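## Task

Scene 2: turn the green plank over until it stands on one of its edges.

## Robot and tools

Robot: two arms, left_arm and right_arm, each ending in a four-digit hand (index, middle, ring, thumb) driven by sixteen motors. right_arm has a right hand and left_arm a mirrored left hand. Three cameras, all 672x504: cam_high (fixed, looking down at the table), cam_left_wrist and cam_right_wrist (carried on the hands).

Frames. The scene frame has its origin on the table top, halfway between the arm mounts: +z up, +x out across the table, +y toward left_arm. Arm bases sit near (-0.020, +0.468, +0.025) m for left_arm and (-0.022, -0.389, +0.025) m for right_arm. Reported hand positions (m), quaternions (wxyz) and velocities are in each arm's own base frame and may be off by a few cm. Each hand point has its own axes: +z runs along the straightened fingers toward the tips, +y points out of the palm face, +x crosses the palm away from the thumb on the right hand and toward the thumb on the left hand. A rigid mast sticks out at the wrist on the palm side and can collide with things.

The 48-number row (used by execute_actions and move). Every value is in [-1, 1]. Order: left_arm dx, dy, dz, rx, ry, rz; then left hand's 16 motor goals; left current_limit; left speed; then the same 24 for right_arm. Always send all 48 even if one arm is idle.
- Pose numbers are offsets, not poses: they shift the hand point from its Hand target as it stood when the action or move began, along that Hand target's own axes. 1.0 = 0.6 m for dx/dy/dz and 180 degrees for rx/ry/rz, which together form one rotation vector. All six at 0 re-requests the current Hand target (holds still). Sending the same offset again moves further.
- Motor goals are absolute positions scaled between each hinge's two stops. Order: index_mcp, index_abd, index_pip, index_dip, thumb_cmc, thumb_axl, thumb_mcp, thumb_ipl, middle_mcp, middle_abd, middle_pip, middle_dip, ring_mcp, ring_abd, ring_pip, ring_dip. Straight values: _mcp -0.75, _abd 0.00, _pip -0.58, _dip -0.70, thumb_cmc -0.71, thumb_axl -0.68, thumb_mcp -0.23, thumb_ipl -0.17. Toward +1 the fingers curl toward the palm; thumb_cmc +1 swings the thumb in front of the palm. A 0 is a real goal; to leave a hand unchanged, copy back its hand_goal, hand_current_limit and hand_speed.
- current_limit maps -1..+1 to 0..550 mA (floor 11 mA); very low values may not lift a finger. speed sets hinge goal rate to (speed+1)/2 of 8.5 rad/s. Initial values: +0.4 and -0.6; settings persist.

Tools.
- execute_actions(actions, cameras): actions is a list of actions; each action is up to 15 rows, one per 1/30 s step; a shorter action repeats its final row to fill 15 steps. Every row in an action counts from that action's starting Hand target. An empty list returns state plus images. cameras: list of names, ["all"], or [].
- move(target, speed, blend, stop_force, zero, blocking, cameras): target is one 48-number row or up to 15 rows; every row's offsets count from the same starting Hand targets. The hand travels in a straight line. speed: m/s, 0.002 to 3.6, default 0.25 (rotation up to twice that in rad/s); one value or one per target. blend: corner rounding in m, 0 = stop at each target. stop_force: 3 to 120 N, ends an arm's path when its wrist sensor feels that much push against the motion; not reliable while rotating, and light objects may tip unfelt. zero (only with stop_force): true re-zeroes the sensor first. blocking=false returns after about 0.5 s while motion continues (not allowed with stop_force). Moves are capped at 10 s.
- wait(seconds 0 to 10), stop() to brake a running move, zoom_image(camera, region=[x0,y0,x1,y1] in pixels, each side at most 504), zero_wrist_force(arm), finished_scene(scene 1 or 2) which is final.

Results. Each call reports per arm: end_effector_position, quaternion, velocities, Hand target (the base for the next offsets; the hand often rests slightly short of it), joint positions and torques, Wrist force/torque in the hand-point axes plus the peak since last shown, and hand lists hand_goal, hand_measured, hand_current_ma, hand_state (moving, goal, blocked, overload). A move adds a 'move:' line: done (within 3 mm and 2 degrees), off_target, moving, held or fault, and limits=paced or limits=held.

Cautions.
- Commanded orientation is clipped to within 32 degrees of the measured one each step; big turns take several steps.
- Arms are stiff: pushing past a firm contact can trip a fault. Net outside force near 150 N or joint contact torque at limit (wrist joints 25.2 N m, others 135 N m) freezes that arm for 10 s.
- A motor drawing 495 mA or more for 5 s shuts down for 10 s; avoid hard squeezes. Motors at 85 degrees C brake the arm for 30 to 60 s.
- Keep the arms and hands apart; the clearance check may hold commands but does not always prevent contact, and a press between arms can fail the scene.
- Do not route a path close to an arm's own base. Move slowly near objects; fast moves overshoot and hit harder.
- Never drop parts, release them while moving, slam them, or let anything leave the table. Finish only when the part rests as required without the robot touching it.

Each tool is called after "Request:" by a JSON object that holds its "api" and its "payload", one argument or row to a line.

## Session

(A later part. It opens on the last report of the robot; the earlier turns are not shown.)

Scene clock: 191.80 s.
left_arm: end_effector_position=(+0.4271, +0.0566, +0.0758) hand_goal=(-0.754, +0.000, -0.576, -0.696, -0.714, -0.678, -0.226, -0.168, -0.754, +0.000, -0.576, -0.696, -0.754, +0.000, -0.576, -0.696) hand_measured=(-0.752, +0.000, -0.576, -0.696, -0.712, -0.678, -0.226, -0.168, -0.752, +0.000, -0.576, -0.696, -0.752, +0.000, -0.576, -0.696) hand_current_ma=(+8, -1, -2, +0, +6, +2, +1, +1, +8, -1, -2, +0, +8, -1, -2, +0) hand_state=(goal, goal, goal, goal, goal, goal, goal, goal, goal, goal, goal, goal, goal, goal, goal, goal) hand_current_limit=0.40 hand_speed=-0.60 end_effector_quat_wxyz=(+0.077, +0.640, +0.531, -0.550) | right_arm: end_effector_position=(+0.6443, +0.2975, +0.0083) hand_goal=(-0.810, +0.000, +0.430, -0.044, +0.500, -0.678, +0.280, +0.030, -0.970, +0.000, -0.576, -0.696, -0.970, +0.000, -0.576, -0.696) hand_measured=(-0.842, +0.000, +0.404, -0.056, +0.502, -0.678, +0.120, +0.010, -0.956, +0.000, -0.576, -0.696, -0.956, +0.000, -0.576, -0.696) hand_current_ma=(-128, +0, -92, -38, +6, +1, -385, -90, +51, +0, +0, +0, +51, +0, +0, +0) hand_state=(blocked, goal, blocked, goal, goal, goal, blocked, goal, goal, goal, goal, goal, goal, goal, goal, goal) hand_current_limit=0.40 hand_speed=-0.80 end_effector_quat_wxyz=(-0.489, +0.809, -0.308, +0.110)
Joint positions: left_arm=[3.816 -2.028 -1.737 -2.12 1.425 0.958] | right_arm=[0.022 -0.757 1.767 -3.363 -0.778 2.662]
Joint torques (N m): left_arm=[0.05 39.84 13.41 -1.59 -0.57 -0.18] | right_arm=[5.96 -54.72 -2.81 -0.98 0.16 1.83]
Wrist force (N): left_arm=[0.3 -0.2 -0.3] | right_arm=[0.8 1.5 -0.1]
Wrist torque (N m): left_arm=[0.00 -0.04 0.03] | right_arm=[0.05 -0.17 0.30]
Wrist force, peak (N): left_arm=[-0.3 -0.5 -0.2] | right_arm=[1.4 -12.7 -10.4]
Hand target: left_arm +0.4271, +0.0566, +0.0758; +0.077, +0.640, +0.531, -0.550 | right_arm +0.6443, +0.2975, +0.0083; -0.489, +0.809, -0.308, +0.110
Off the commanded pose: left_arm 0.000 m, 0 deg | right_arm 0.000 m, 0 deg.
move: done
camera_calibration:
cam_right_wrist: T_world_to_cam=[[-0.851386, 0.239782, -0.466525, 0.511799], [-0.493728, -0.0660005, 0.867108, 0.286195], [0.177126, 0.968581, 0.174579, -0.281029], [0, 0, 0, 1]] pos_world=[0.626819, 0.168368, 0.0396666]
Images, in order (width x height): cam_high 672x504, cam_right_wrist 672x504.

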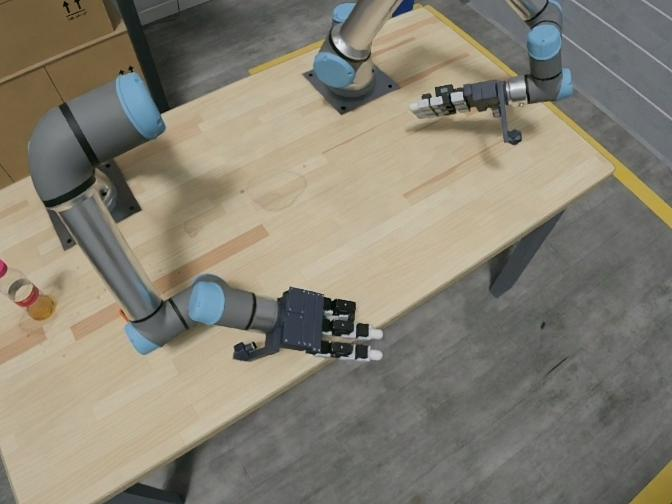

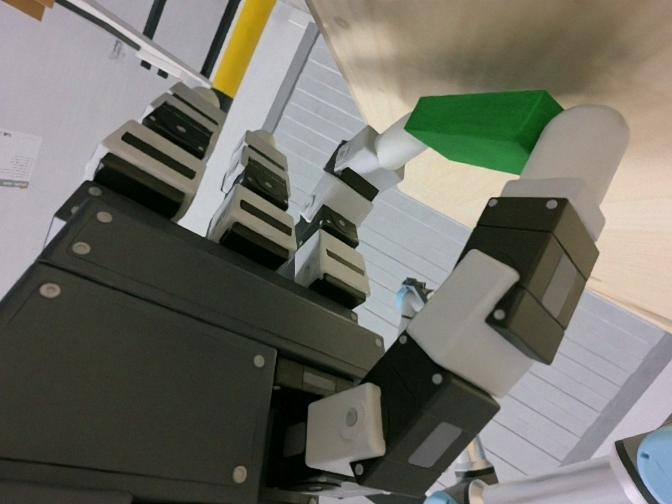

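Request:
{"api": "move", "payload": {
  "target": [
    [0,0,0,0,0,0,-0.754,0,-0.576,-0.696,-0.714,-0.678,-0.226,-0.168,-0.754,0,-0.576,-0.696,-0.754,0,-0.576,-0.696,0.4,-0.6,-0.0113,-0.0104,-0.0108,0,0.04167,-0.07217,-0.81,0,0.43,-0.044,0.5,-0.677,0.28,0.03,-0.97,0,-0.576,-0.696,-0.97,0,-0.576,-0.696,0.4,-0.8],
    [0,0,0,0,0,0,-0.754,0,-0.576,-0.696,-0.714,-0.678,-0.226,-0.168,-0.754,0,-0.576,-0.696,-0.754,0,-0.576,-0.696,0.4,-0.6,-0.0247,-0.0173,-0.0194,0,0.08333,-0.14433,-0.81,0,0.43,-0.044,0.5,-0.677,0.28,0.03,-0.97,0,-0.576,-0.696,-0.97,0,-0.576,-0.696,0.4,-0.8],
    [0,0,0,0,0,0,-0.754,0,-0.576,-0.696,-0.714,-0.678,-0.226,-0.168,-0.754,0,-0.576,-0.696,-0.754,0,-0.576,-0.696,0.4,-0.6,-0.0393,-0.0194,-0.0252,0,0.125,-0.2165,-0.81,0,0.43,-0.044,0.5,-0.677,0.28,0.03,-0.97,0,-0.576,-0.696,-0.97,0,-0.576,-0.696,0.4,-0.8],
    [0,0,0,0,0,0,-0.754,0,-0.576,-0.696,-0.714,-0.678,-0.226,-0.168,-0.754,0,-0.576,-0.696,-0.754,0,-0.576,-0.696,0.4,-0.6,-0.0527,-0.0175,-0.0289,0,0.15833,-0.27423,-0.81,0,0.43,-0.044,0.5,-0.677,0.28,0.03,-0.97,0,-0.576,-0.696,-0.97,0,-0.576,-0.696,0.4,-0.8],
    [0,0,0,0,0,0,-0.754,0,-0.576,-0.696,-0.714,-0.678,-0.226,-0.168,-0.754,0,-0.576,-0.696,-0.754,0,-0.576,-0.696,0.4,-0.6,-0.0634,-0.0140,-0.0317,0,0.18056,-0.31272,-0.81,0,0.43,-0.044,0.5,-0.677,0.28,0.03,-0.97,0,-0.576,-0.696,-0.97,0,-0.576,-0.696,0.4,-0.8]
  ],
  "speed": 0.13,
  "blend": 0.003,
  "cameras": ["cam_right_wrist","cam_high"]
}}

Request:
{"api": "zoom_image", "payload": {
  "camera": "cam_right_wrist",
  "region": [340, 20, 660, 260]
}}

Scene clock: 208.43 s.
left_arm: end_effector_position=(+0.4271, +0.0566, +0.0758) hand_goal=(-0.754, +0.000, -0.576, -0.696, -0.714, -0.678, -0.226, -0.168, -0.754, +0.000, -0.576, -0.696, -0.754, +0.000, -0.576, -0.696) hand_measured=(-0.752, +0.000, -0.576, -0.696, -0.712, -0.678, -0.226, -0.168, -0.752, +0.000, -0.576, -0.696, -0.752, +0.000, -0.576, -0.696) hand_current_ma=(+8, -1, -2, +0, +6, +2, +1, +1, +8, -1, -2, +0, +8, -1, -2, +0) hand_state=(goal, goal, goal, goal, goal, goal, goal, goal, goal, goal, goal, goal, goal, goal, goal, goal) hand_current_limit=0.40 hand_speed=-0.60 end_effector_quat_wxyz=(+0.077, +0.640, +0.531, -0.550) | right_arm: end_effector_position=(+0.6086, +0.3096, +0.0297) hand_goal=(-0.810, +0.000, +0.430, -0.044, +0.500, -0.678, +0.280, +0.030, -0.970, +0.000, -0.576, -0.696, -0.970, +0.000, -0.576, -0.696) hand_measured=(-0.846, +0.000, +0.404, -0.056, +0.498, -0.678, +0.122, +0.010, -0.956, +0.000, -0.576, -0.696, -0.956, +0.000, -0.576, -0.696) hand_current_ma=(-144, +0, -92, -38, -8, +1, -385, -91, +50, -1, +0, +0, +49, -1, +0, +0) hand_state=(blocked, goal, blocked, goal, goal, goal, blocked, goal, goal, goal, goal, goal, goal, goal, goal, goal) hand_current_limit=0.40 hand_speed=-0.80 end_effector_quat_wxyz=(-0.278, +0.796, -0.015, +0.538)
Joint positions: left_arm=[3.816 -2.028 -1.737 -2.12 1.425 0.958] | right_arm=[0.329 -0.682 1.975 -4.162 -1.445 2.032]
Joint torques (N m): left_arm=[0.45 39.17 15.32 -1.71 -0.29 -0.11] | right_arm=[10.64 -32.95 -16.33 -3.88 -1.71 -2.17]
Wrist force (N): left_arm=[0.2 -0.3 0.0] | right_arm=[-1.7 1.7 -0.4]
Wrist torque (N m): left_arm=[-0.04 -0.02 0.02] | right_arm=[0.29 -0.13 0.03]
Wrist force, peak (N): left_arm=[-0.2 -0.4 -0.6] | right_arm=[-2.2 1.4 -1.0]
Hand target: left_arm +0.4271, +0.0566, +0.0758; +0.077, +0.640, +0.531, -0.550 | right_arm +0.6086, +0.3096, +0.0297; -0.278, +0.796, -0.015, +0.538
Off the commanded pose: left_arm 0.000 m, 0 deg | right_arm 0.000 m, 0 deg.
move: done
camera_calibration:
cam_right_wrist: T_world_to_cam=[[-0.141279, -0.308496, -0.940676, 0.240259], [-0.956173, 0.288685, 0.0489313, 0.446731], [0.256464, 0.906361, -0.335761, -0.303971], [0, 0, 0, 1]] pos_world=[0.539053, 0.220662, 0.102086]
Images, in order (width x height): cam_high 672x504, cam_right_wrist 672x504.

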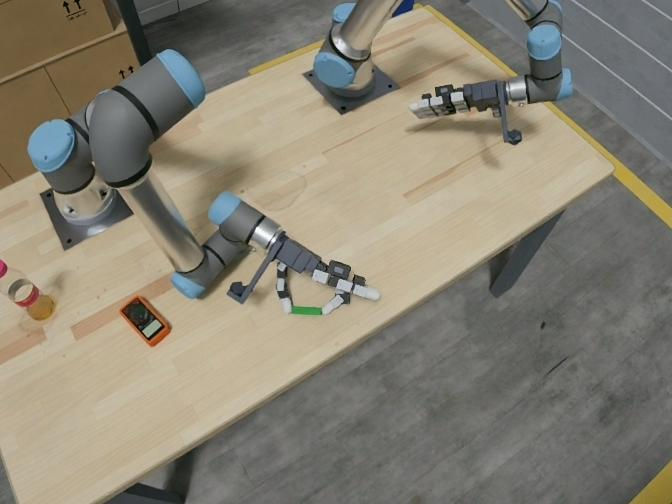

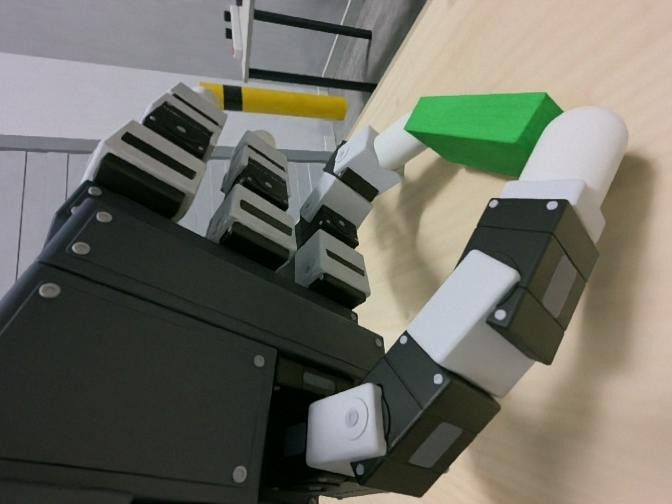

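Scaled by 1.575 from the camera's 672x504 image, which has a finer 960x720 frame.

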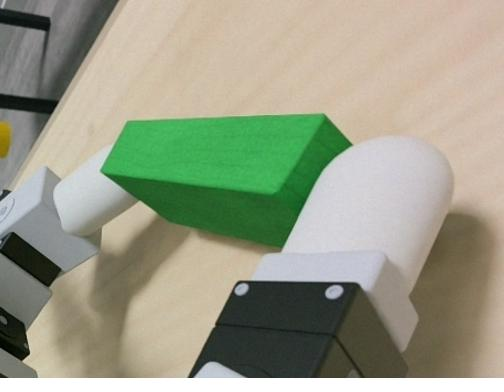

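Request:
{"api": "move", "payload": {
  "target": [0,0,0,0,0,0,-0.754,0,-0.576,-0.696,-0.714,-0.678,-0.226,-0.168,-0.754,0,-0.576,-0.696,-0.754,0,-0.576,-0.696,0.4,-0.6,-0.0092,0.0050,0.0029,0,0,0,-0.81,0,0.43,-0.044,0.5,-0.677,0.28,0.03,-0.97,0,-0.576,-0.696,-0.97,0,-0.576,-0.696,0.4,-0.8],
  "speed": 0.012,
  "stop_force": 3,
  "cameras": ["cam_right_wrist"]
}}

Request:
{"api": "zoom_image", "payload": {
  "camera": "cam_right_wrist",
  "region": [340, 20, 660, 260]
}}

Scene clock: 217.80 s.
left_arm: end_effector_position=(+0.4271, +0.0566, +0.0758) hand_goal=(-0.754, +0.000, -0.576, -0.696, -0.714, -0.678, -0.226, -0.168, -0.754, +0.000, -0.576, -0.696, -0.754, +0.000, -0.576, -0.696) hand_measured=(-0.752, +0.000, -0.576, -0.696, -0.712, -0.678, -0.226, -0.168, -0.752, +0.000, -0.576, -0.696, -0.752, +0.000, -0.576, -0.696) hand_current_ma=(+8, -1, -2, +0, +6, +2, +1, +1, +8, -1, -2, +0, +8, -1, -2, +0) hand_state=(goal, goal, goal, goal, goal, goal, goal, goal, goal, goal, goal, goal, goal, goal, goal, goal) hand_current_limit=0.40 hand_speed=-0.60 end_effector_quat_wxyz=(+0.077, +0.640, +0.531, -0.550) | right_arm: end_effector_position=(+0.6086, +0.3096, +0.0232) hand_goal=(-0.810, +0.000, +0.430, -0.044, +0.500, -0.678, +0.280, +0.030, -0.970, +0.000, -0.576, -0.696, -0.970, +0.000, -0.576, -0.696) hand_measured=(-0.850, +0.000, +0.402, -0.056, +0.504, -0.674, +0.126, +0.010, -0.956, +0.000, -0.576, -0.696, -0.956, +0.000, -0.576, -0.696) hand_current_ma=(-156, +0, -95, -38, +10, +11, -385, -91, +50, -1, +0, +0, +49, -2, +0, +0) hand_state=(blocked, goal, blocked, goal, goal, goal, blocked, goal, goal, goal, goal, goal, goal, goal, goal, goal) hand_current_limit=0.40 hand_speed=-0.80 end_effector_quat_wxyz=(-0.278, +0.796, -0.015, +0.538)
Joint positions: left_arm=[3.816 -2.028 -1.737 -2.12 1.425 0.958] | right_arm=[0.329 -0.666 1.97 -4.174 -1.445 2.032]
Joint torques (N m): left_arm=[-0.67 39.86 14.8 -1.68 -0.05 -0.33] | right_arm=[3.09 -31.93 -16.72 -3.41 0.02 -1.91]
Wrist force (N): left_arm=[-0.2 0.0 -0.2] | right_arm=[0.1 0.6 -1.7]
Wrist torque (N m): left_arm=[0.01 0.02 -0.01] | right_arm=[0.33 -0.09 0.03]
Wrist force, peak (N): left_arm=[0.2 -0.2 -0.6] | right_arm=[-1.6 2.2 -0.7]
Hand target: left_arm +0.4271, +0.0566, +0.0758; +0.077, +0.640, +0.531, -0.550 | right_arm +0.6086, +0.3096, +0.0232; -0.278, +0.796, -0.015, +0.538
Off the commanded pose: left_arm 0.000 m, 0 deg | right_arm 0.000 m, 0 deg.
move: done
camera_calibration:
cam_right_wrist: T_world_to_cam=[[-0.141205, -0.308639, -0.94064, 0.234025], [-0.95618, 0.288682, 0.0488168, 0.446974], [0.256479, 0.906314, -0.335878, -0.306147], [0, 0, 0, 1]] pos_world=[0.538953, 0.220662, 0.0954856]
Images, in order (width x height): cam_right_wrist 672x504.

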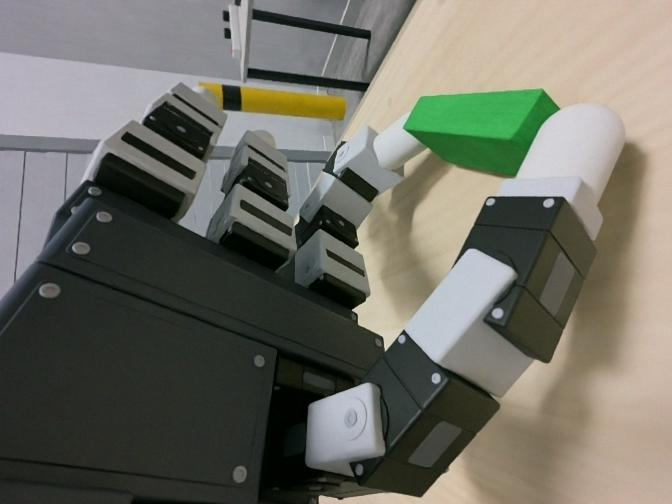

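Scaled by 1.575 from the camera's 672x504 image, which has a finer 960x720 frame.

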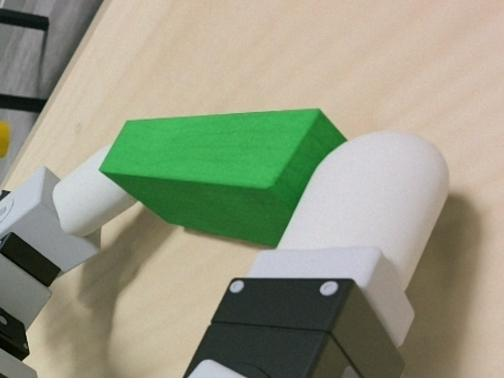

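Request:
{"api": "move", "payload": {
  "target": [
    [0,0,0,0,0,0,-0.754,0,-0.576,-0.696,-0.714,-0.678,-0.226,-0.168,-0.754,0,-0.576,-0.696,-0.754,0,-0.576,-0.696,0.4,-0.6,-0.0047,-0.0073,-0.0042,0,-0.00139,0.0024,-0.81,0,0.43,-0.044,0.5,-0.677,0.26,0.03,-0.97,0,-0.576,-0.696,-0.97,0,-0.576,-0.696,0.2,-0.8],
    [0,0,0,0,0,0,-0.754,0,-0.576,-0.696,-0.714,-0.678,-0.226,-0.168,-0.754,0,-0.576,-0.696,-0.754,0,-0.576,-0.696,0.4,-0.6,-0.0127,-0.0103,-0.0059,0,-0.00278,0.00481,-0.81,0,0.43,-0.044,0.5,-0.677,0.26,0.03,-0.97,0,-0.576,-0.696,-0.97,0,-0.576,-0.696,0.2,-0.8]
  ],
  "speed": 0.015,
  "blend": 0.002,
  "stop_force": 10,
  "cameras": ["cam_right_wrist"]
}}

Request:
{"api": "zoom_image", "payload": {
  "camera": "cam_right_wrist",
  "region": [340, 20, 660, 260]
}}

Scene clock: 223.17 s.
left_arm: end_effector_position=(+0.4271, +0.0566, +0.0758) hand_goal=(-0.754, +0.000, -0.576, -0.696, -0.714, -0.678, -0.226, -0.168, -0.754, +0.000, -0.576, -0.696, -0.754, +0.000, -0.576, -0.696) hand_measured=(-0.752, +0.000, -0.576, -0.696, -0.712, -0.678, -0.226, -0.168, -0.752, +0.000, -0.576, -0.696, -0.752, +0.000, -0.576, -0.696) hand_current_ma=(+8, -1, -2, +0, +6, +2, +1, +1, +8, -1, -2, +0, +8, -1, -2, +0) hand_state=(goal, goal, goal, goal, goal, goal, goal, goal, goal, goal, goal, goal, goal, goal, goal, goal) hand_current_limit=0.40 hand_speed=-0.60 end_effector_quat_wxyz=(+0.077, +0.640, +0.531, -0.550) | right_arm: end_effector_position=(+0.6006, +0.3158, +0.0205) hand_goal=(-0.810, +0.000, +0.430, -0.044, +0.500, -0.678, +0.260, +0.030, -0.970, +0.000, -0.576, -0.696, -0.970, +0.000, -0.576, -0.696) hand_measured=(-0.850, +0.000, +0.402, -0.056, +0.508, -0.672, +0.126, +0.010, -0.956, +0.000, -0.576, -0.696, -0.956, +0.000, -0.576, -0.696) hand_current_ma=(-157, +0, -95, -38, +24, +22, -330, -91, +50, -1, +0, +0, +49, -2, +0, +0) hand_state=(blocked, goal, blocked, goal, goal, goal, blocked, goal, goal, goal, goal, goal, goal, goal, goal, goal) hand_current_limit=0.20 hand_speed=-0.80 end_effector_quat_wxyz=(-0.282, +0.798, -0.020, +0.532)
Joint positions: left_arm=[3.816 -2.028 -1.737 -2.12 1.425 0.958] | right_arm=[0.343 -0.668 1.979 -4.173 -1.455 2.05]
Joint torques (N m): left_arm=[-0.36 38.85 14 -1.76 -0.45 -0.28] | right_arm=[10.48 -31.85 2.38 -3.83 -1.63 2.36]
Wrist force (N): left_arm=[0.0 -0.3 0.1] | right_arm=[-0.6 0.9 -1.4]
Wrist torque (N m): left_arm=[-0.05 -0.01 0.01] | right_arm=[0.30 -0.16 -0.16]
Wrist force, peak (N): left_arm=[-0.1 -0.6 -0.4] | right_arm=[-1.3 1.4 -1.2]
Hand target: left_arm +0.4271, +0.0566, +0.0758; +0.077, +0.640, +0.531, -0.550 | right_arm +0.6006, +0.3158, +0.0205; -0.282, +0.798, -0.020, +0.532
Off the commanded pose: left_arm 0.000 m, 0 deg | right_arm 0.000 m, 0 deg.
move: done
camera_calibration:
cam_right_wrist: T_world_to_cam=[[-0.15421, -0.298541, -0.941856, 0.237013], [-0.955385, 0.288098, 0.0651062, 0.437115], [0.25191, 0.909875, -0.329649, -0.309111], [0, 0, 0, 1]] pos_world=[0.532031, 0.226079, 0.0928754]
Images, in order (width x height): cam_right_wrist 672x504.

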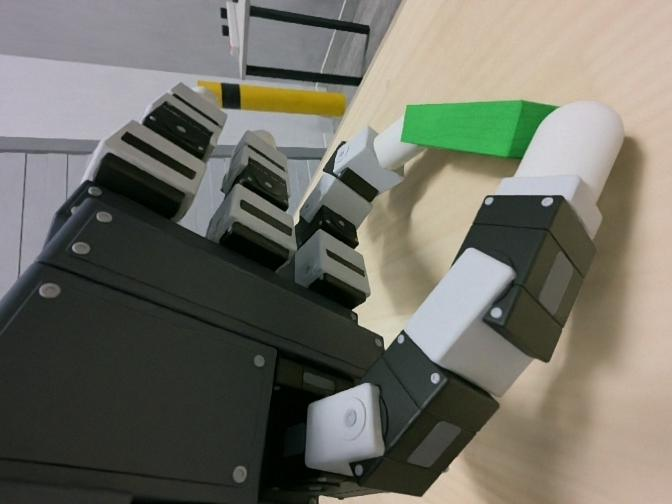

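Scaled by 1.575 from the camera's 672x504 image, which has a finer 960x720 frame.

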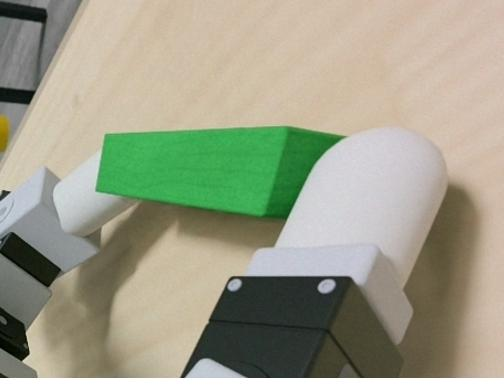

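Request:
{"api": "execute_actions", "payload": {
  "actions": []
}}

Scene clock: 230.03 s.
left_arm: end_effector_position=(+0.4271, +0.0566, +0.0758) hand_goal=(-0.754, +0.000, -0.576, -0.696, -0.714, -0.678, -0.226, -0.168, -0.754, +0.000, -0.576, -0.696, -0.754, +0.000, -0.576, -0.696) hand_measured=(-0.752, +0.000, -0.576, -0.696, -0.712, -0.678, -0.226, -0.168, -0.752, +0.000, -0.576, -0.696, -0.752, +0.000, -0.576, -0.696) hand_current_ma=(+8, -1, -2, +0, +6, +2, +1, +1, +8, -1, -2, +0, +8, -1, -2, +0) hand_state=(goal, goal, goal, goal, goal, goal, goal, goal, goal, goal, goal, goal, goal, goal, goal, goal) hand_current_limit=0.40 hand_speed=-0.60 end_effector_quat_wxyz=(+0.077, +0.640, +0.531, -0.550) | right_arm: end_effector_position=(+0.6006, +0.3158, +0.0205) hand_goal=(-0.810, +0.000, +0.430, -0.044, +0.500, -0.678, +0.260, +0.030, -0.970, +0.000, -0.576, -0.696, -0.970, +0.000, -0.576, -0.696) hand_measured=(-0.850, +0.000, +0.402, -0.056, +0.508, -0.672, +0.126, +0.010, -0.956, +0.000, -0.576, -0.696, -0.956, +0.000, -0.576, -0.696) hand_current_ma=(-157, +0, -95, -38, +24, +22, -330, -91, +50, -1, +0, +0, +49, -2, +0, +0) hand_state=(blocked, goal, blocked, goal, goal, goal, blocked, goal, goal, goal, goal, goal, goal, goal, goal, goal) hand_current_limit=0.20 hand_speed=-0.80 end_effector_quat_wxyz=(-0.282, +0.798, -0.020, +0.532)
Joint positions: left_arm=[3.816 -2.028 -1.737 -2.12 1.425 0.958] | right_arm=[0.343 -0.668 1.979 -4.173 -1.455 2.05]
Joint velocities: within noise
Joint torques (N m): left_arm=[0.46 39.87 14.59 -1.87 -0.1 -0.36] | right_arm=[10.23 -32.64 3.25 -3.72 -1.6 2.53]
Wrist force (N): left_arm=[0.0 -0.3 -0.5] | right_arm=[-0.9 0.7 -1.2]
Wrist torque (N m): left_arm=[-0.01 -0.01 0.00] | right_arm=[0.25 -0.14 -0.19]
Wrist force, peak (N): left_arm=[0.5 -0.4 -0.2] | right_arm=[-1.1 0.8 -1.4]
Hand target: left_arm +0.4271, +0.0566, +0.0758; +0.077, +0.640, +0.531, -0.550 | right_arm +0.6006, +0.3158, +0.0205; -0.282, +0.798, -0.020, +0.532
Off the commanded pose: left_arm 0.000 m, 0 deg | right_arm 0.000 m, 0 deg.
camera_calibration:
cam_left_wrist: T_world_to_cam=[[-0.387233, -0.181575, 0.903925, 0.0794249], [0.0172824, 0.978814, 0.204021, -0.124382], [-0.92182, 0.0946259, -0.375891, 0.538627], [0, 0, 0, 1]] pos_world=[0.529423, 0.0852002, 0.156048]
cam_right_wrist: T_world_to_cam=[[-0.15421, -0.298541, -0.941856, 0.237013], [-0.955385, 0.288098, 0.0651062, 0.437115], [0.25191, 0.909875, -0.329649, -0.309111], [0, 0, 0, 1]] pos_world=[0.532031, 0.226079, 0.0928754]

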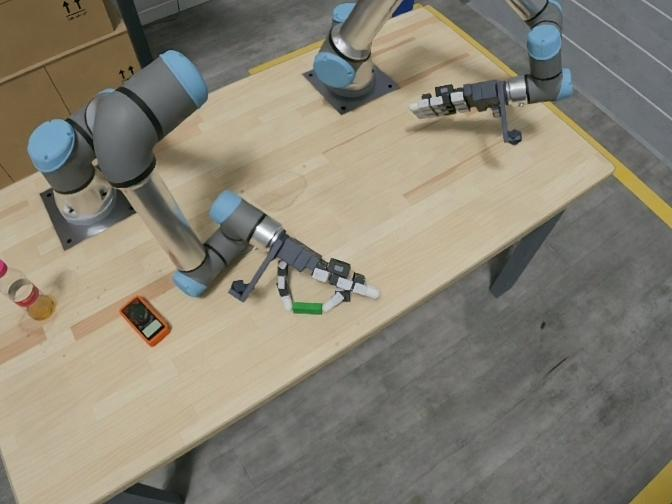

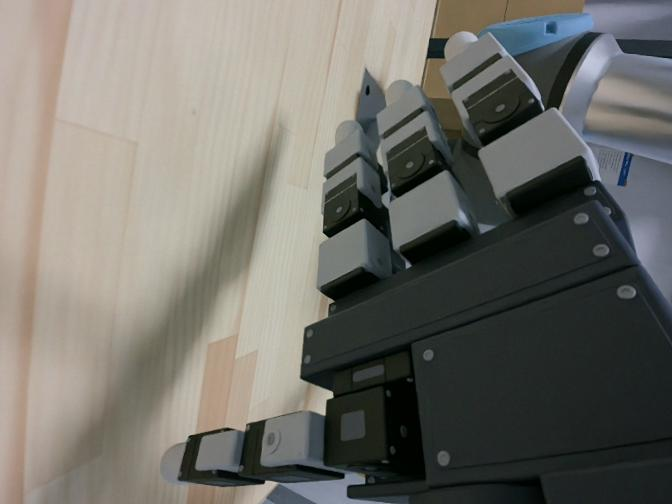

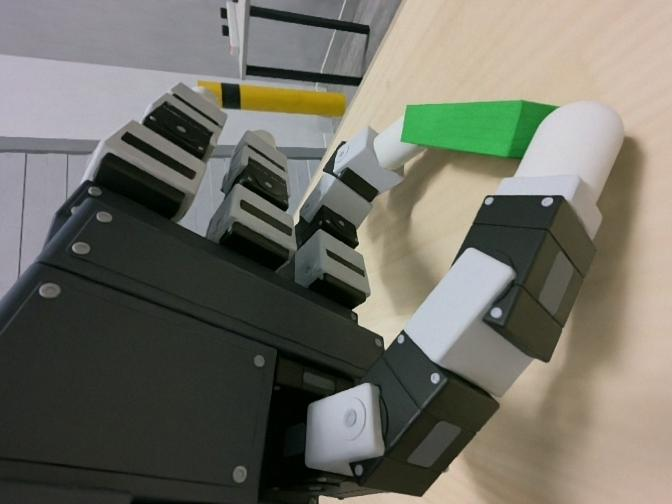

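Request:
{"api": "zoom_image", "payload": {
  "camera": "cam_right_wrist",
  "region": [380, 60, 640, 230]
}}

Request:
{"api": "zoom_image", "payload": {
  "camera": "cam_high",
  "region": [260, 250, 390, 350]
}}

Scaled by 1.938 from the camera's 672x504 image, which has a finer 960x720 frame.

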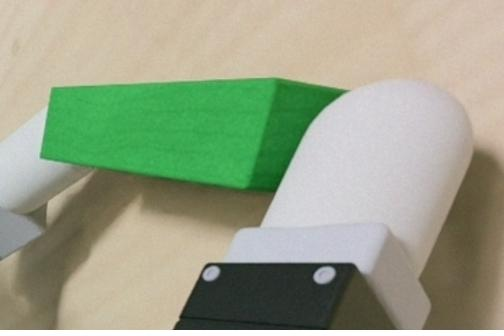

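Scaled by 3.877 from the camera's 672x504 image, which has a finer 960x720 frame.

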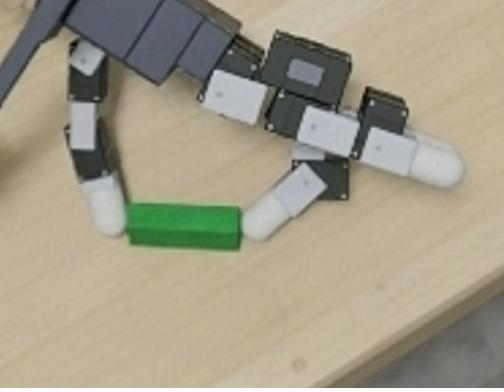

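Request:
{"api": "zoom_image", "payload": {
  "camera": "cam_high",
  "region": [285, 295, 330, 325]
}}

Scaled by 11.200 from the camera's 672x504 image, which has a finer 960x720 frame.

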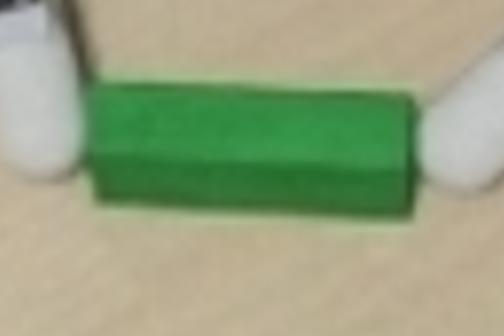

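Request:
{"api": "move", "payload": {
  "target": [0,0,0,0,0,0,-0.754,0,-0.576,-0.696,-0.714,-0.678,-0.226,-0.168,-0.754,0,-0.576,-0.696,-0.754,0,-0.576,-0.696,0.4,-0.6,-0.00482,-0.00245,-0.00142,0,0,0,-0.81,0,0.43,-0.044,0.5,-0.678,0.26,0.03,-0.97,0,-0.576,-0.696,-0.97,0,-0.576,-0.696,0.2,-0.8],
  "speed": 0.01,
  "stop_force": 10,
  "cameras": ["cam_high","cam_right_wrist"]
}}

Request:
{"api": "zoom_image", "payload": {
  "camera": "cam_high",
  "region": [285, 295, 330, 325]
}}

Request:
{"api": "zoom_image", "payload": {
  "camera": "cam_right_wrist",
  "region": [380, 60, 640, 230]
}}

Scene clock: 246.87 s.
left_arm: end_effector_position=(+0.4271, +0.0566, +0.0758) hand_goal=(-0.754, +0.000, -0.576, -0.696, -0.714, -0.678, -0.226, -0.168, -0.754, +0.000, -0.576, -0.696, -0.754, +0.000, -0.576, -0.696) hand_measured=(-0.752, +0.000, -0.576, -0.696, -0.712, -0.678, -0.226, -0.168, -0.752, +0.000, -0.576, -0.696, -0.752, +0.000, -0.576, -0.696) hand_current_ma=(+8, -1, -2, +0, +6, +2, +1, +1, +8, -1, -2, +0, +8, -1, -2, +0) hand_state=(goal, goal, goal, goal, goal, goal, goal, goal, goal, goal, goal, goal, goal, goal, goal, goal) hand_current_limit=0.40 hand_speed=-0.60 end_effector_quat_wxyz=(+0.077, +0.640, +0.531, -0.550) | right_arm: end_effector_position=(+0.5982, +0.3176, +0.0190) hand_goal=(-0.810, +0.000, +0.430, -0.044, +0.500, -0.678, +0.260, +0.030, -0.970, +0.000, -0.576, -0.696, -0.970, +0.000, -0.576, -0.696) hand_measured=(-0.850, +0.000, +0.402, -0.056, +0.514, -0.668, +0.126, +0.010, -0.956, +0.000, -0.576, -0.696, -0.956, +0.000, -0.576, -0.696) hand_current_ma=(-157, +0, -95, -38, +43, +39, -330, -91, +50, -1, +0, +0, +49, -2, +0, +0) hand_state=(blocked, goal, blocked, goal, goal, goal, blocked, goal, goal, goal, goal, goal, goal, goal, goal, goal) hand_current_limit=0.20 hand_speed=-0.80 end_effector_quat_wxyz=(-0.282, +0.798, -0.020, +0.532)
Joint positions: left_arm=[3.816 -2.028 -1.737 -2.12 1.425 0.958] | right_arm=[0.349 -0.665 1.981 -4.178 -1.461 2.052]
Joint torques (N m): left_arm=[-0.36 39.28 13.25 -1.89 -0.2 -0.25] | right_arm=[11.66 -30.81 3.9 -3.23 -1.41 2.57]
Wrist force (N): left_arm=[-0.1 -0.1 -0.3] | right_arm=[1.2 0.5 -1.3]
Wrist torque (N m): left_arm=[0.01 0.01 -0.01] | right_arm=[0.27 -0.11 -0.17]
Wrist force, peak (N): left_arm=[0.0 -0.5 -0.4] | right_arm=[1.2 0.9 -1.4]
Hand target: left_arm +0.4271, +0.0566, +0.0758; +0.077, +0.640, +0.531, -0.550 | right_arm +0.5982, +0.3176, +0.0190; -0.282, +0.798, -0.020, +0.532
Off the commanded pose: left_arm 0.000 m, 0 deg | right_arm 0.000 m, 0 deg.
move: done
camera_calibration:
cam_right_wrist: T_world_to_cam=[[-0.15421, -0.298541, -0.941856, 0.235768], [-0.955385, 0.288098, 0.0651062, 0.434401], [0.25191, 0.909875, -0.329649, -0.310639], [0, 0, 0, 1]] pos_world=[0.529631, 0.227879, 0.0913754]
Images, in order (width x height): cam_high 672x504, cam_right_wrist 672x504.

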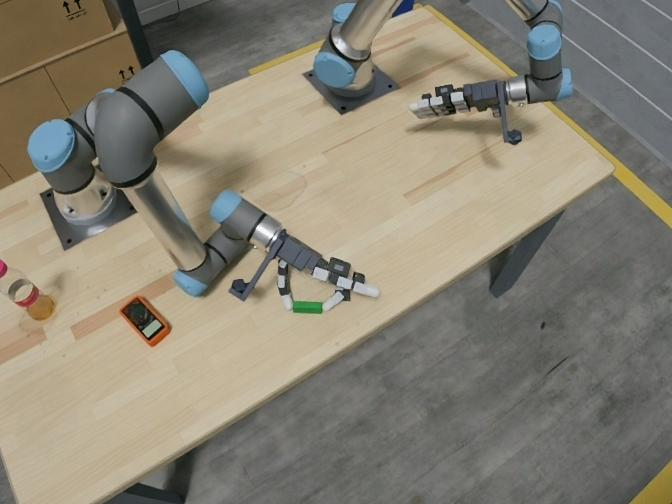

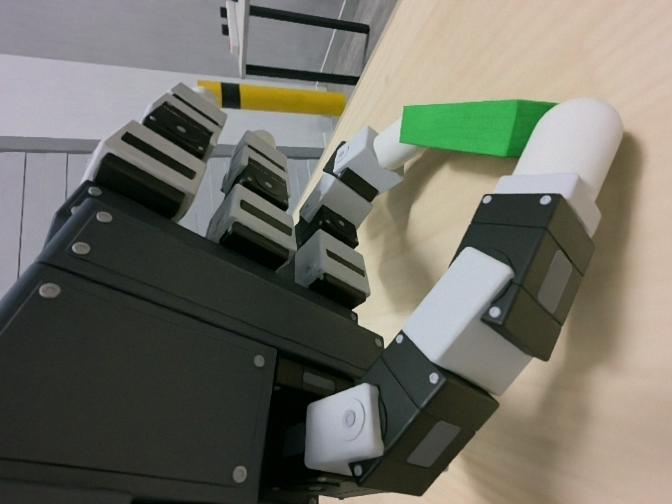

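Scaled by 11.200 from the camera's 672x504 image, which has a finer 960x720 frame.

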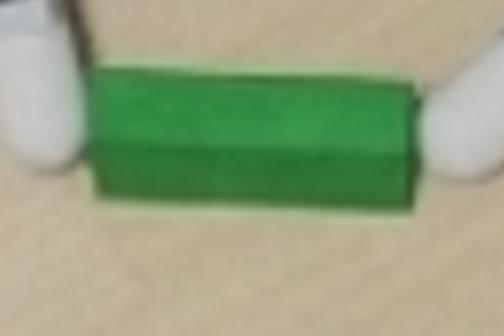

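Scaled by 1.938 from the camera's 672x504 image, which has a finer 960x720 frame.

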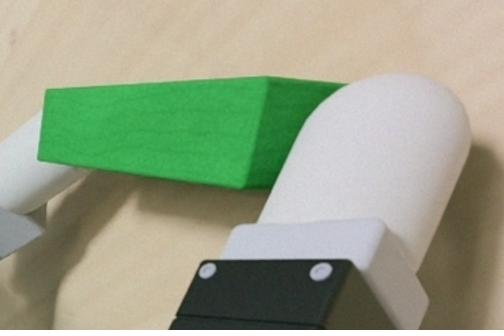

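Request:
{"api": "move", "payload": {
  "target": [0,0,0,0,0,0,-0.754,0,-0.576,-0.696,-0.714,-0.678,-0.226,-0.168,-0.754,0,-0.576,-0.696,-0.754,0,-0.576,-0.696,0.4,-0.6,0,0,0,0,0,0,-0.973,0,0.3,-0.145,0.5,-0.678,0.0,0.1,-0.97,0,-0.576,-0.696,-0.97,0,-0.576,-0.696,0.2,-0.92],
  "speed": 0.02,
  "cameras": ["cam_high","cam_right_wrist"]
}}

Request:
{"api": "zoom_image", "payload": {
  "camera": "cam_high",
  "region": [285, 295, 330, 325]
}}

Request:
{"api": "zoom_image", "payload": {
  "camera": "cam_right_wrist",
  "region": [380, 60, 640, 230]
}}

Scene clock: 254.10 s.
left_arm: end_effector_position=(+0.4271, +0.0566, +0.0758) hand_goal=(-0.754, +0.000, -0.576, -0.696, -0.714, -0.678, -0.226, -0.168, -0.754, +0.000, -0.576, -0.696, -0.754, +0.000, -0.576, -0.696) hand_measured=(-0.752, +0.000, -0.576, -0.696, -0.712, -0.678, -0.226, -0.168, -0.752, +0.000, -0.576, -0.696, -0.752, +0.000, -0.576, -0.696) hand_current_ma=(+8, -1, -2, +0, +6, +2, +1, +1, +8, -1, -2, +0, +8, -1, -2, +0) hand_state=(goal, goal, goal, goal, goal, goal, goal, goal, goal, goal, goal, goal, goal, goal, goal, goal) hand_current_limit=0.40 hand_speed=-0.60 end_effector_quat_wxyz=(+0.077, +0.640, +0.531, -0.550) | right_arm: end_effector_position=(+0.5982, +0.3176, +0.0190) hand_goal=(-0.974, +0.000, +0.300, -0.146, +0.500, -0.678, +0.000, +0.100, -0.970, +0.000, -0.576, -0.696, -0.970, +0.000, -0.576, -0.696) hand_measured=(-0.962, +0.000, +0.302, -0.144, +0.496, -0.678, +0.002, +0.098, -0.956, +0.000, -0.576, -0.696, -0.956, +0.000, -0.576, -0.696) hand_current_ma=(+41, +0, +8, +7, -11, +1, +6, -10, +50, -1, +0, +0, +49, -2, +0, +0) hand_state=(goal, goal, goal, goal, goal, goal, goal, goal, goal, goal, goal, goal, goal, goal, goal, goal) hand_current_limit=0.20 hand_speed=-0.92 end_effector_quat_wxyz=(-0.282, +0.798, -0.020, +0.532)
Joint positions: left_arm=[3.816 -2.028 -1.737 -2.12 1.425 0.958] | right_arm=[0.349 -0.665 1.981 -4.178 -1.461 2.052]
Joint torques (N m): left_arm=[-0.54 41.89 13.32 -1.74 -0.26 -0.29] | right_arm=[9.38 -37.1 -0.97 -3.2 -1.22 1.81]
Wrist force (N): left_arm=[0.1 -0.1 -0.1] | right_arm=[-1.5 1.7 -0.7]
Wrist torque (N m): left_arm=[-0.01 -0.01 0.00] | right_arm=[0.30 -0.13 -0.17]
Wrist force, peak (N): left_arm=[-0.4 -0.5 -0.4] | right_arm=[-1.7 1.6 -0.6]
Hand target: left_arm +0.4271, +0.0566, +0.0758; +0.077, +0.640, +0.531, -0.550 | right_arm +0.5982, +0.3176, +0.0190; -0.282, +0.798, -0.020, +0.532
Off the commanded pose: left_arm 0.000 m, 0 deg | right_arm 0.000 m, 0 deg.
move: done
camera_calibration:
cam_right_wrist: T_world_to_cam=[[-0.154329, -0.298507, -0.941847, 0.235822], [-0.955366, 0.288134, 0.0652231, 0.434372], [0.251909, 0.909875, -0.329651, -0.310638], [0, 0, 0, 1]] pos_world=[0.529631, 0.227879, 0.0913752]
Images, in order (width x height): cam_high 672x504, cam_right_wrist 672x504.

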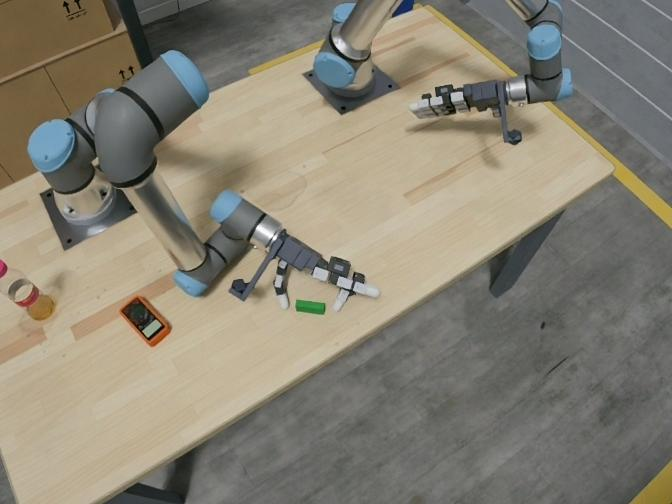

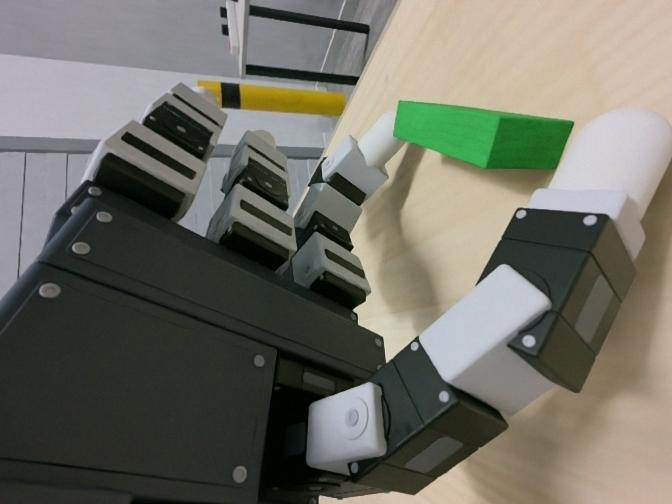

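Scaled by 11.200 from the camera's 672x504 image, which has a finer 960x720 frame.

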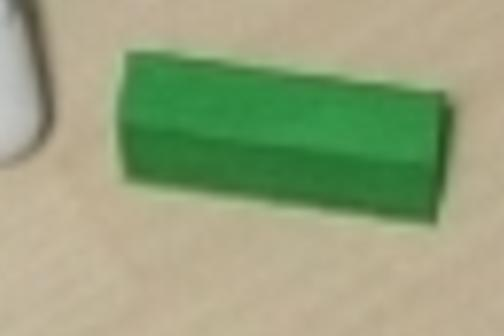

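Scaled by 1.938 from the camera's 672x504 image, which has a finer 960x720 frame.

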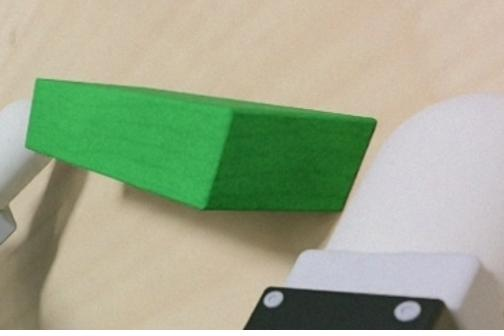

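Request:
{"api": "move", "payload": {
  "target": [0,0,0,0,0,0,-0.754,0,-0.576,-0.696,-0.714,-0.678,-0.226,-0.168,-0.754,0,-0.576,-0.696,-0.754,0,-0.576,-0.696,0.4,-0.6,0,0,0,0,0,0,-0.985,0,0.12,-0.146,0.5,-0.678,-0.1,0.0,-0.97,0,-0.576,-0.696,-0.97,0,-0.576,-0.696,0.2,-0.85],
  "speed": 0.02,
  "cameras": ["cam_right_wrist"]
}}

Request:
{"api": "move", "payload": {
  "target": [0,0,0,0,0,0,-0.754,0,-0.576,-0.696,-0.714,-0.678,-0.226,-0.168,-0.754,0,-0.576,-0.696,-0.754,0,-0.576,-0.696,0.4,-0.6,0.1118,-0.0629,-0.0363,0,0,0,-0.985,0,0.12,-0.146,0.5,-0.678,-0.1,0.0,-0.97,0,-0.576,-0.696,-0.97,0,-0.576,-0.696,0.2,-0.85],
  "speed": 0.06,
  "cameras": ["cam_high","cam_right_wrist"]
}}

Request:
{"api": "zoom_image", "payload": {
  "camera": "cam_high",
  "region": [285, 295, 330, 325]
}}

Scene clock: 258.53 s.
left_arm: end_effector_position=(+0.4271, +0.0566, +0.0758) hand_goal=(-0.754, +0.000, -0.576, -0.696, -0.714, -0.678, -0.226, -0.168, -0.754, +0.000, -0.576, -0.696, -0.754, +0.000, -0.576, -0.696) hand_measured=(-0.752, +0.000, -0.576, -0.696, -0.712, -0.678, -0.226, -0.168, -0.752, +0.000, -0.576, -0.696, -0.752, +0.000, -0.576, -0.696) hand_current_ma=(+8, -1, -2, +0, +6, +2, +1, +1, +8, -1, -2, +0, +8, -1, -2, +0) hand_state=(goal, goal, goal, goal, goal, goal, goal, goal, goal, goal, goal, goal, goal, goal, goal, goal) hand_current_limit=0.40 hand_speed=-0.60 end_effector_quat_wxyz=(+0.077, +0.640, +0.531, -0.550) | right_arm: end_effector_position=(+0.5982, +0.3176, +0.0190) hand_goal=(-0.986, +0.000, +0.120, -0.146, +0.500, -0.678, -0.100, +0.000, -0.970, +0.000, -0.576, -0.696, -0.970, +0.000, -0.576, -0.696) hand_measured=(-0.974, +0.000, +0.124, -0.144, +0.496, -0.678, -0.098, +0.002, -0.956, +0.000, -0.576, -0.696, -0.956, +0.000, -0.576, -0.696) hand_current_ma=(+42, +0, +9, +7, -12, +1, +9, +8, +50, -1, +0, +0, +49, -2, +0, +0) hand_state=(goal, goal, goal, goal, goal, goal, goal, goal, goal, goal, goal, goal, goal, goal, goal, goal) hand_current_limit=0.20 hand_speed=-0.85 end_effector_quat_wxyz=(-0.282, +0.798, -0.020, +0.532)
Joint positions: left_arm=[3.816 -2.028 -1.737 -2.12 1.425 0.958] | right_arm=[0.349 -0.665 1.981 -4.178 -1.461 2.052]
Joint torques (N m): left_arm=[0.8 41.12 13.74 -1.84 -0.2 -0.38] | right_arm=[6.75 -51.63 -11.74 -3.19 -0.34 -0.79]
Wrist force (N): left_arm=[0.0 -0.2 -0.2] | right_arm=[-1.4 1.4 -0.6]
Wrist torque (N m): left_arm=[-0.01 0.00 0.00] | right_arm=[0.26 -0.14 -0.17]
Wrist force, peak (N): left_arm=[-0.2 -0.6 -0.2] | right_arm=[-1.6 1.9 -1.0]
Hand target: left_arm +0.4271, +0.0566, +0.0758; +0.077, +0.640, +0.531, -0.550 | right_arm +0.5982, +0.3176, +0.0190; -0.282, +0.798, -0.020, +0.532
Off the commanded pose: left_arm 0.000 m, 0 deg | right_arm 0.000 m, 0 deg.
move: done
camera_calibration:
cam_right_wrist: T_world_to_cam=[[-0.154329, -0.298507, -0.941847, 0.235822], [-0.955366, 0.288134, 0.0652231, 0.434372], [0.251909, 0.909875, -0.329651, -0.310638], [0, 0, 0, 1]] pos_world=[0.529631, 0.227879, 0.0913752]
Images, in order (width x height): cam_right_wrist 672x504.

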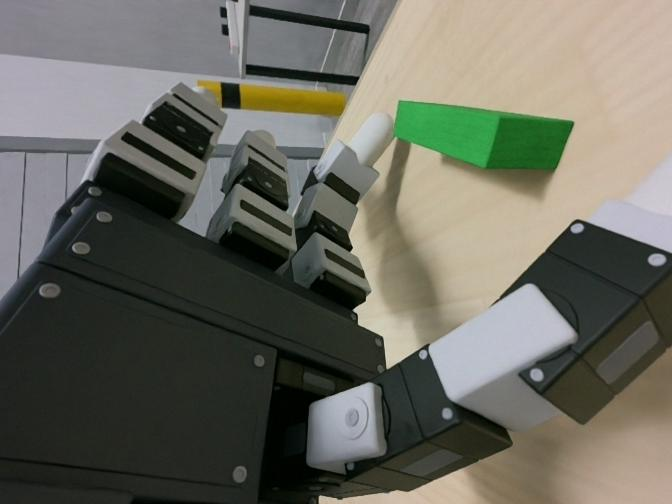

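Scene clock: 260.27 s.
left_arm: end_effector_position=(+0.4271, +0.0566, +0.0758) hand_goal=(-0.754, +0.000, -0.576, -0.696, -0.714, -0.678, -0.226, -0.168, -0.754, +0.000, -0.576, -0.696, -0.754, +0.000, -0.576, -0.696) hand_measured=(-0.752, +0.000, -0.576, -0.696, -0.712, -0.678, -0.226, -0.168, -0.752, +0.000, -0.576, -0.696, -0.752, +0.000, -0.576, -0.696) hand_current_ma=(+8, -1, -2, +0, +6, +2, +1, +1, +8, -1, -2, +0, +8, -1, -2, +0) hand_state=(goal, goal, goal, goal, goal, goal, goal, goal, goal, goal, goal, goal, goal, goal, goal, goal) hand_current_limit=0.40 hand_speed=-0.60 end_effector_quat_wxyz=(+0.077, +0.640, +0.531, -0.550) | right_arm: end_effector_position=(+0.5984, +0.3177, +0.0989) hand_goal=(-0.986, +0.000, +0.120, -0.146, +0.500, -0.678, -0.100, +0.000, -0.970, +0.000, -0.576, -0.696, -0.970, +0.000, -0.576, -0.696) hand_measured=(-0.974, +0.000, +0.124, -0.144, +0.496, -0.678, -0.098, +0.002, -0.956, +0.000, -0.576, -0.696, -0.956, +0.000, -0.576, -0.696) hand_current_ma=(+41, +0, +9, +7, -13, +1, +9, +8, +49, -2, +0, +0, +49, -2, +0, +0) hand_state=(goal, goal, goal, goal, goal, goal, goal, goal, goal, goal, goal, goal, goal, goal, goal, goal) hand_current_limit=0.20 hand_speed=-0.85 end_effector_quat_wxyz=(-0.282, +0.798, -0.020, +0.532)
Joint positions: left_arm=[3.816 -2.028 -1.737 -2.12 1.425 0.958] | right_arm=[0.349 -0.861 2.021 -4.022 -1.461 2.052]
Joint torques (N m): left_arm=[-0.88 40.31 14.05 -1.85 -0.39 -0.22] | right_arm=[8.78 -50.16 -0.01 -1.02 -1.24 -1.6]
Wrist force (N): left_arm=[0.1 -0.3 -0.3] | right_arm=[-1.4 1.5 -0.8]
Wrist torque (N m): left_arm=[-0.02 -0.03 0.02] | right_arm=[0.28 -0.13 -0.14]
Wrist force, peak (N): left_arm=[-0.1 -0.1 -0.6] | right_arm=[-1.8 1.8 -0.6]
Hand target: left_arm +0.4271, +0.0566, +0.0758; +0.077, +0.640, +0.531, -0.550 | right_arm +0.5984, +0.3177, +0.0990; -0.282, +0.798, -0.020, +0.532
Off the commanded pose: left_arm 0.000 m, 0 deg | right_arm 0.000 m, 0 deg.
move: done
camera_calibration:
cam_right_wrist: T_world_to_cam=[[-0.154238, -0.298533, -0.941854, 0.311096], [-0.955381, 0.288107, 0.0651341, 0.429352], [0.25191, 0.909875, -0.32965, -0.284441], [0, 0, 0, 1]] pos_world=[0.529831, 0.227979, 0.171275]
Images, in order (width x height): cam_high 672x504, cam_right_wrist 672x504.

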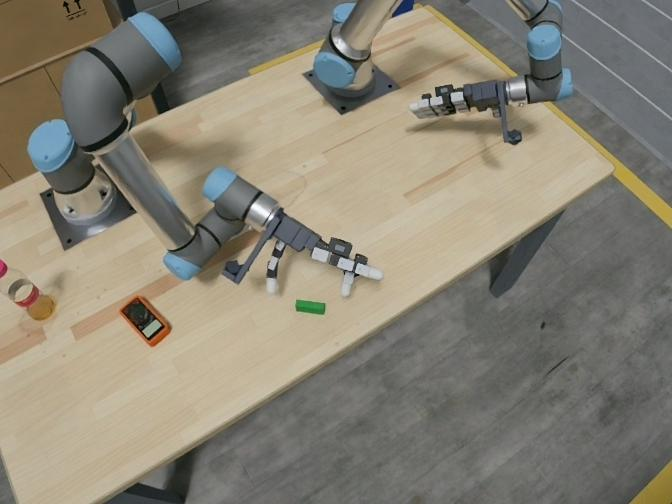

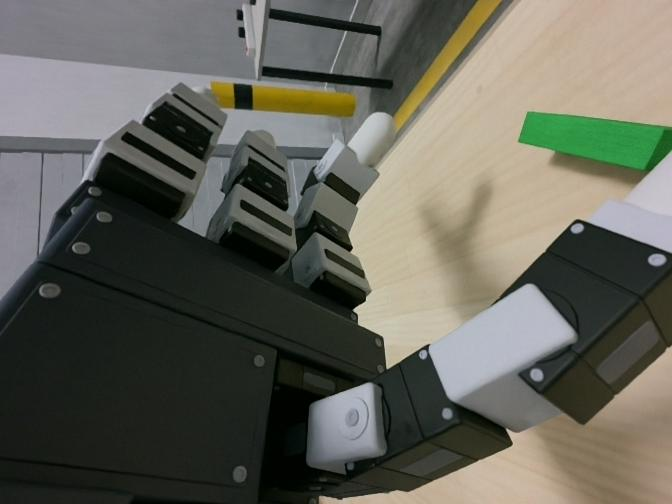

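Scaled by 11.200 from the camera's 672x504 image, which has a finer 960x720 frame.

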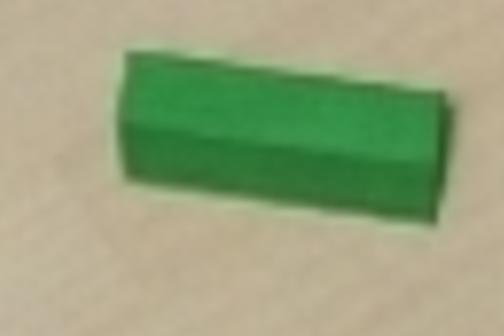

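Request:
{"api": "finished_scene", "payload": {
  "scene": 2
}}

The scene is finished: the task was done.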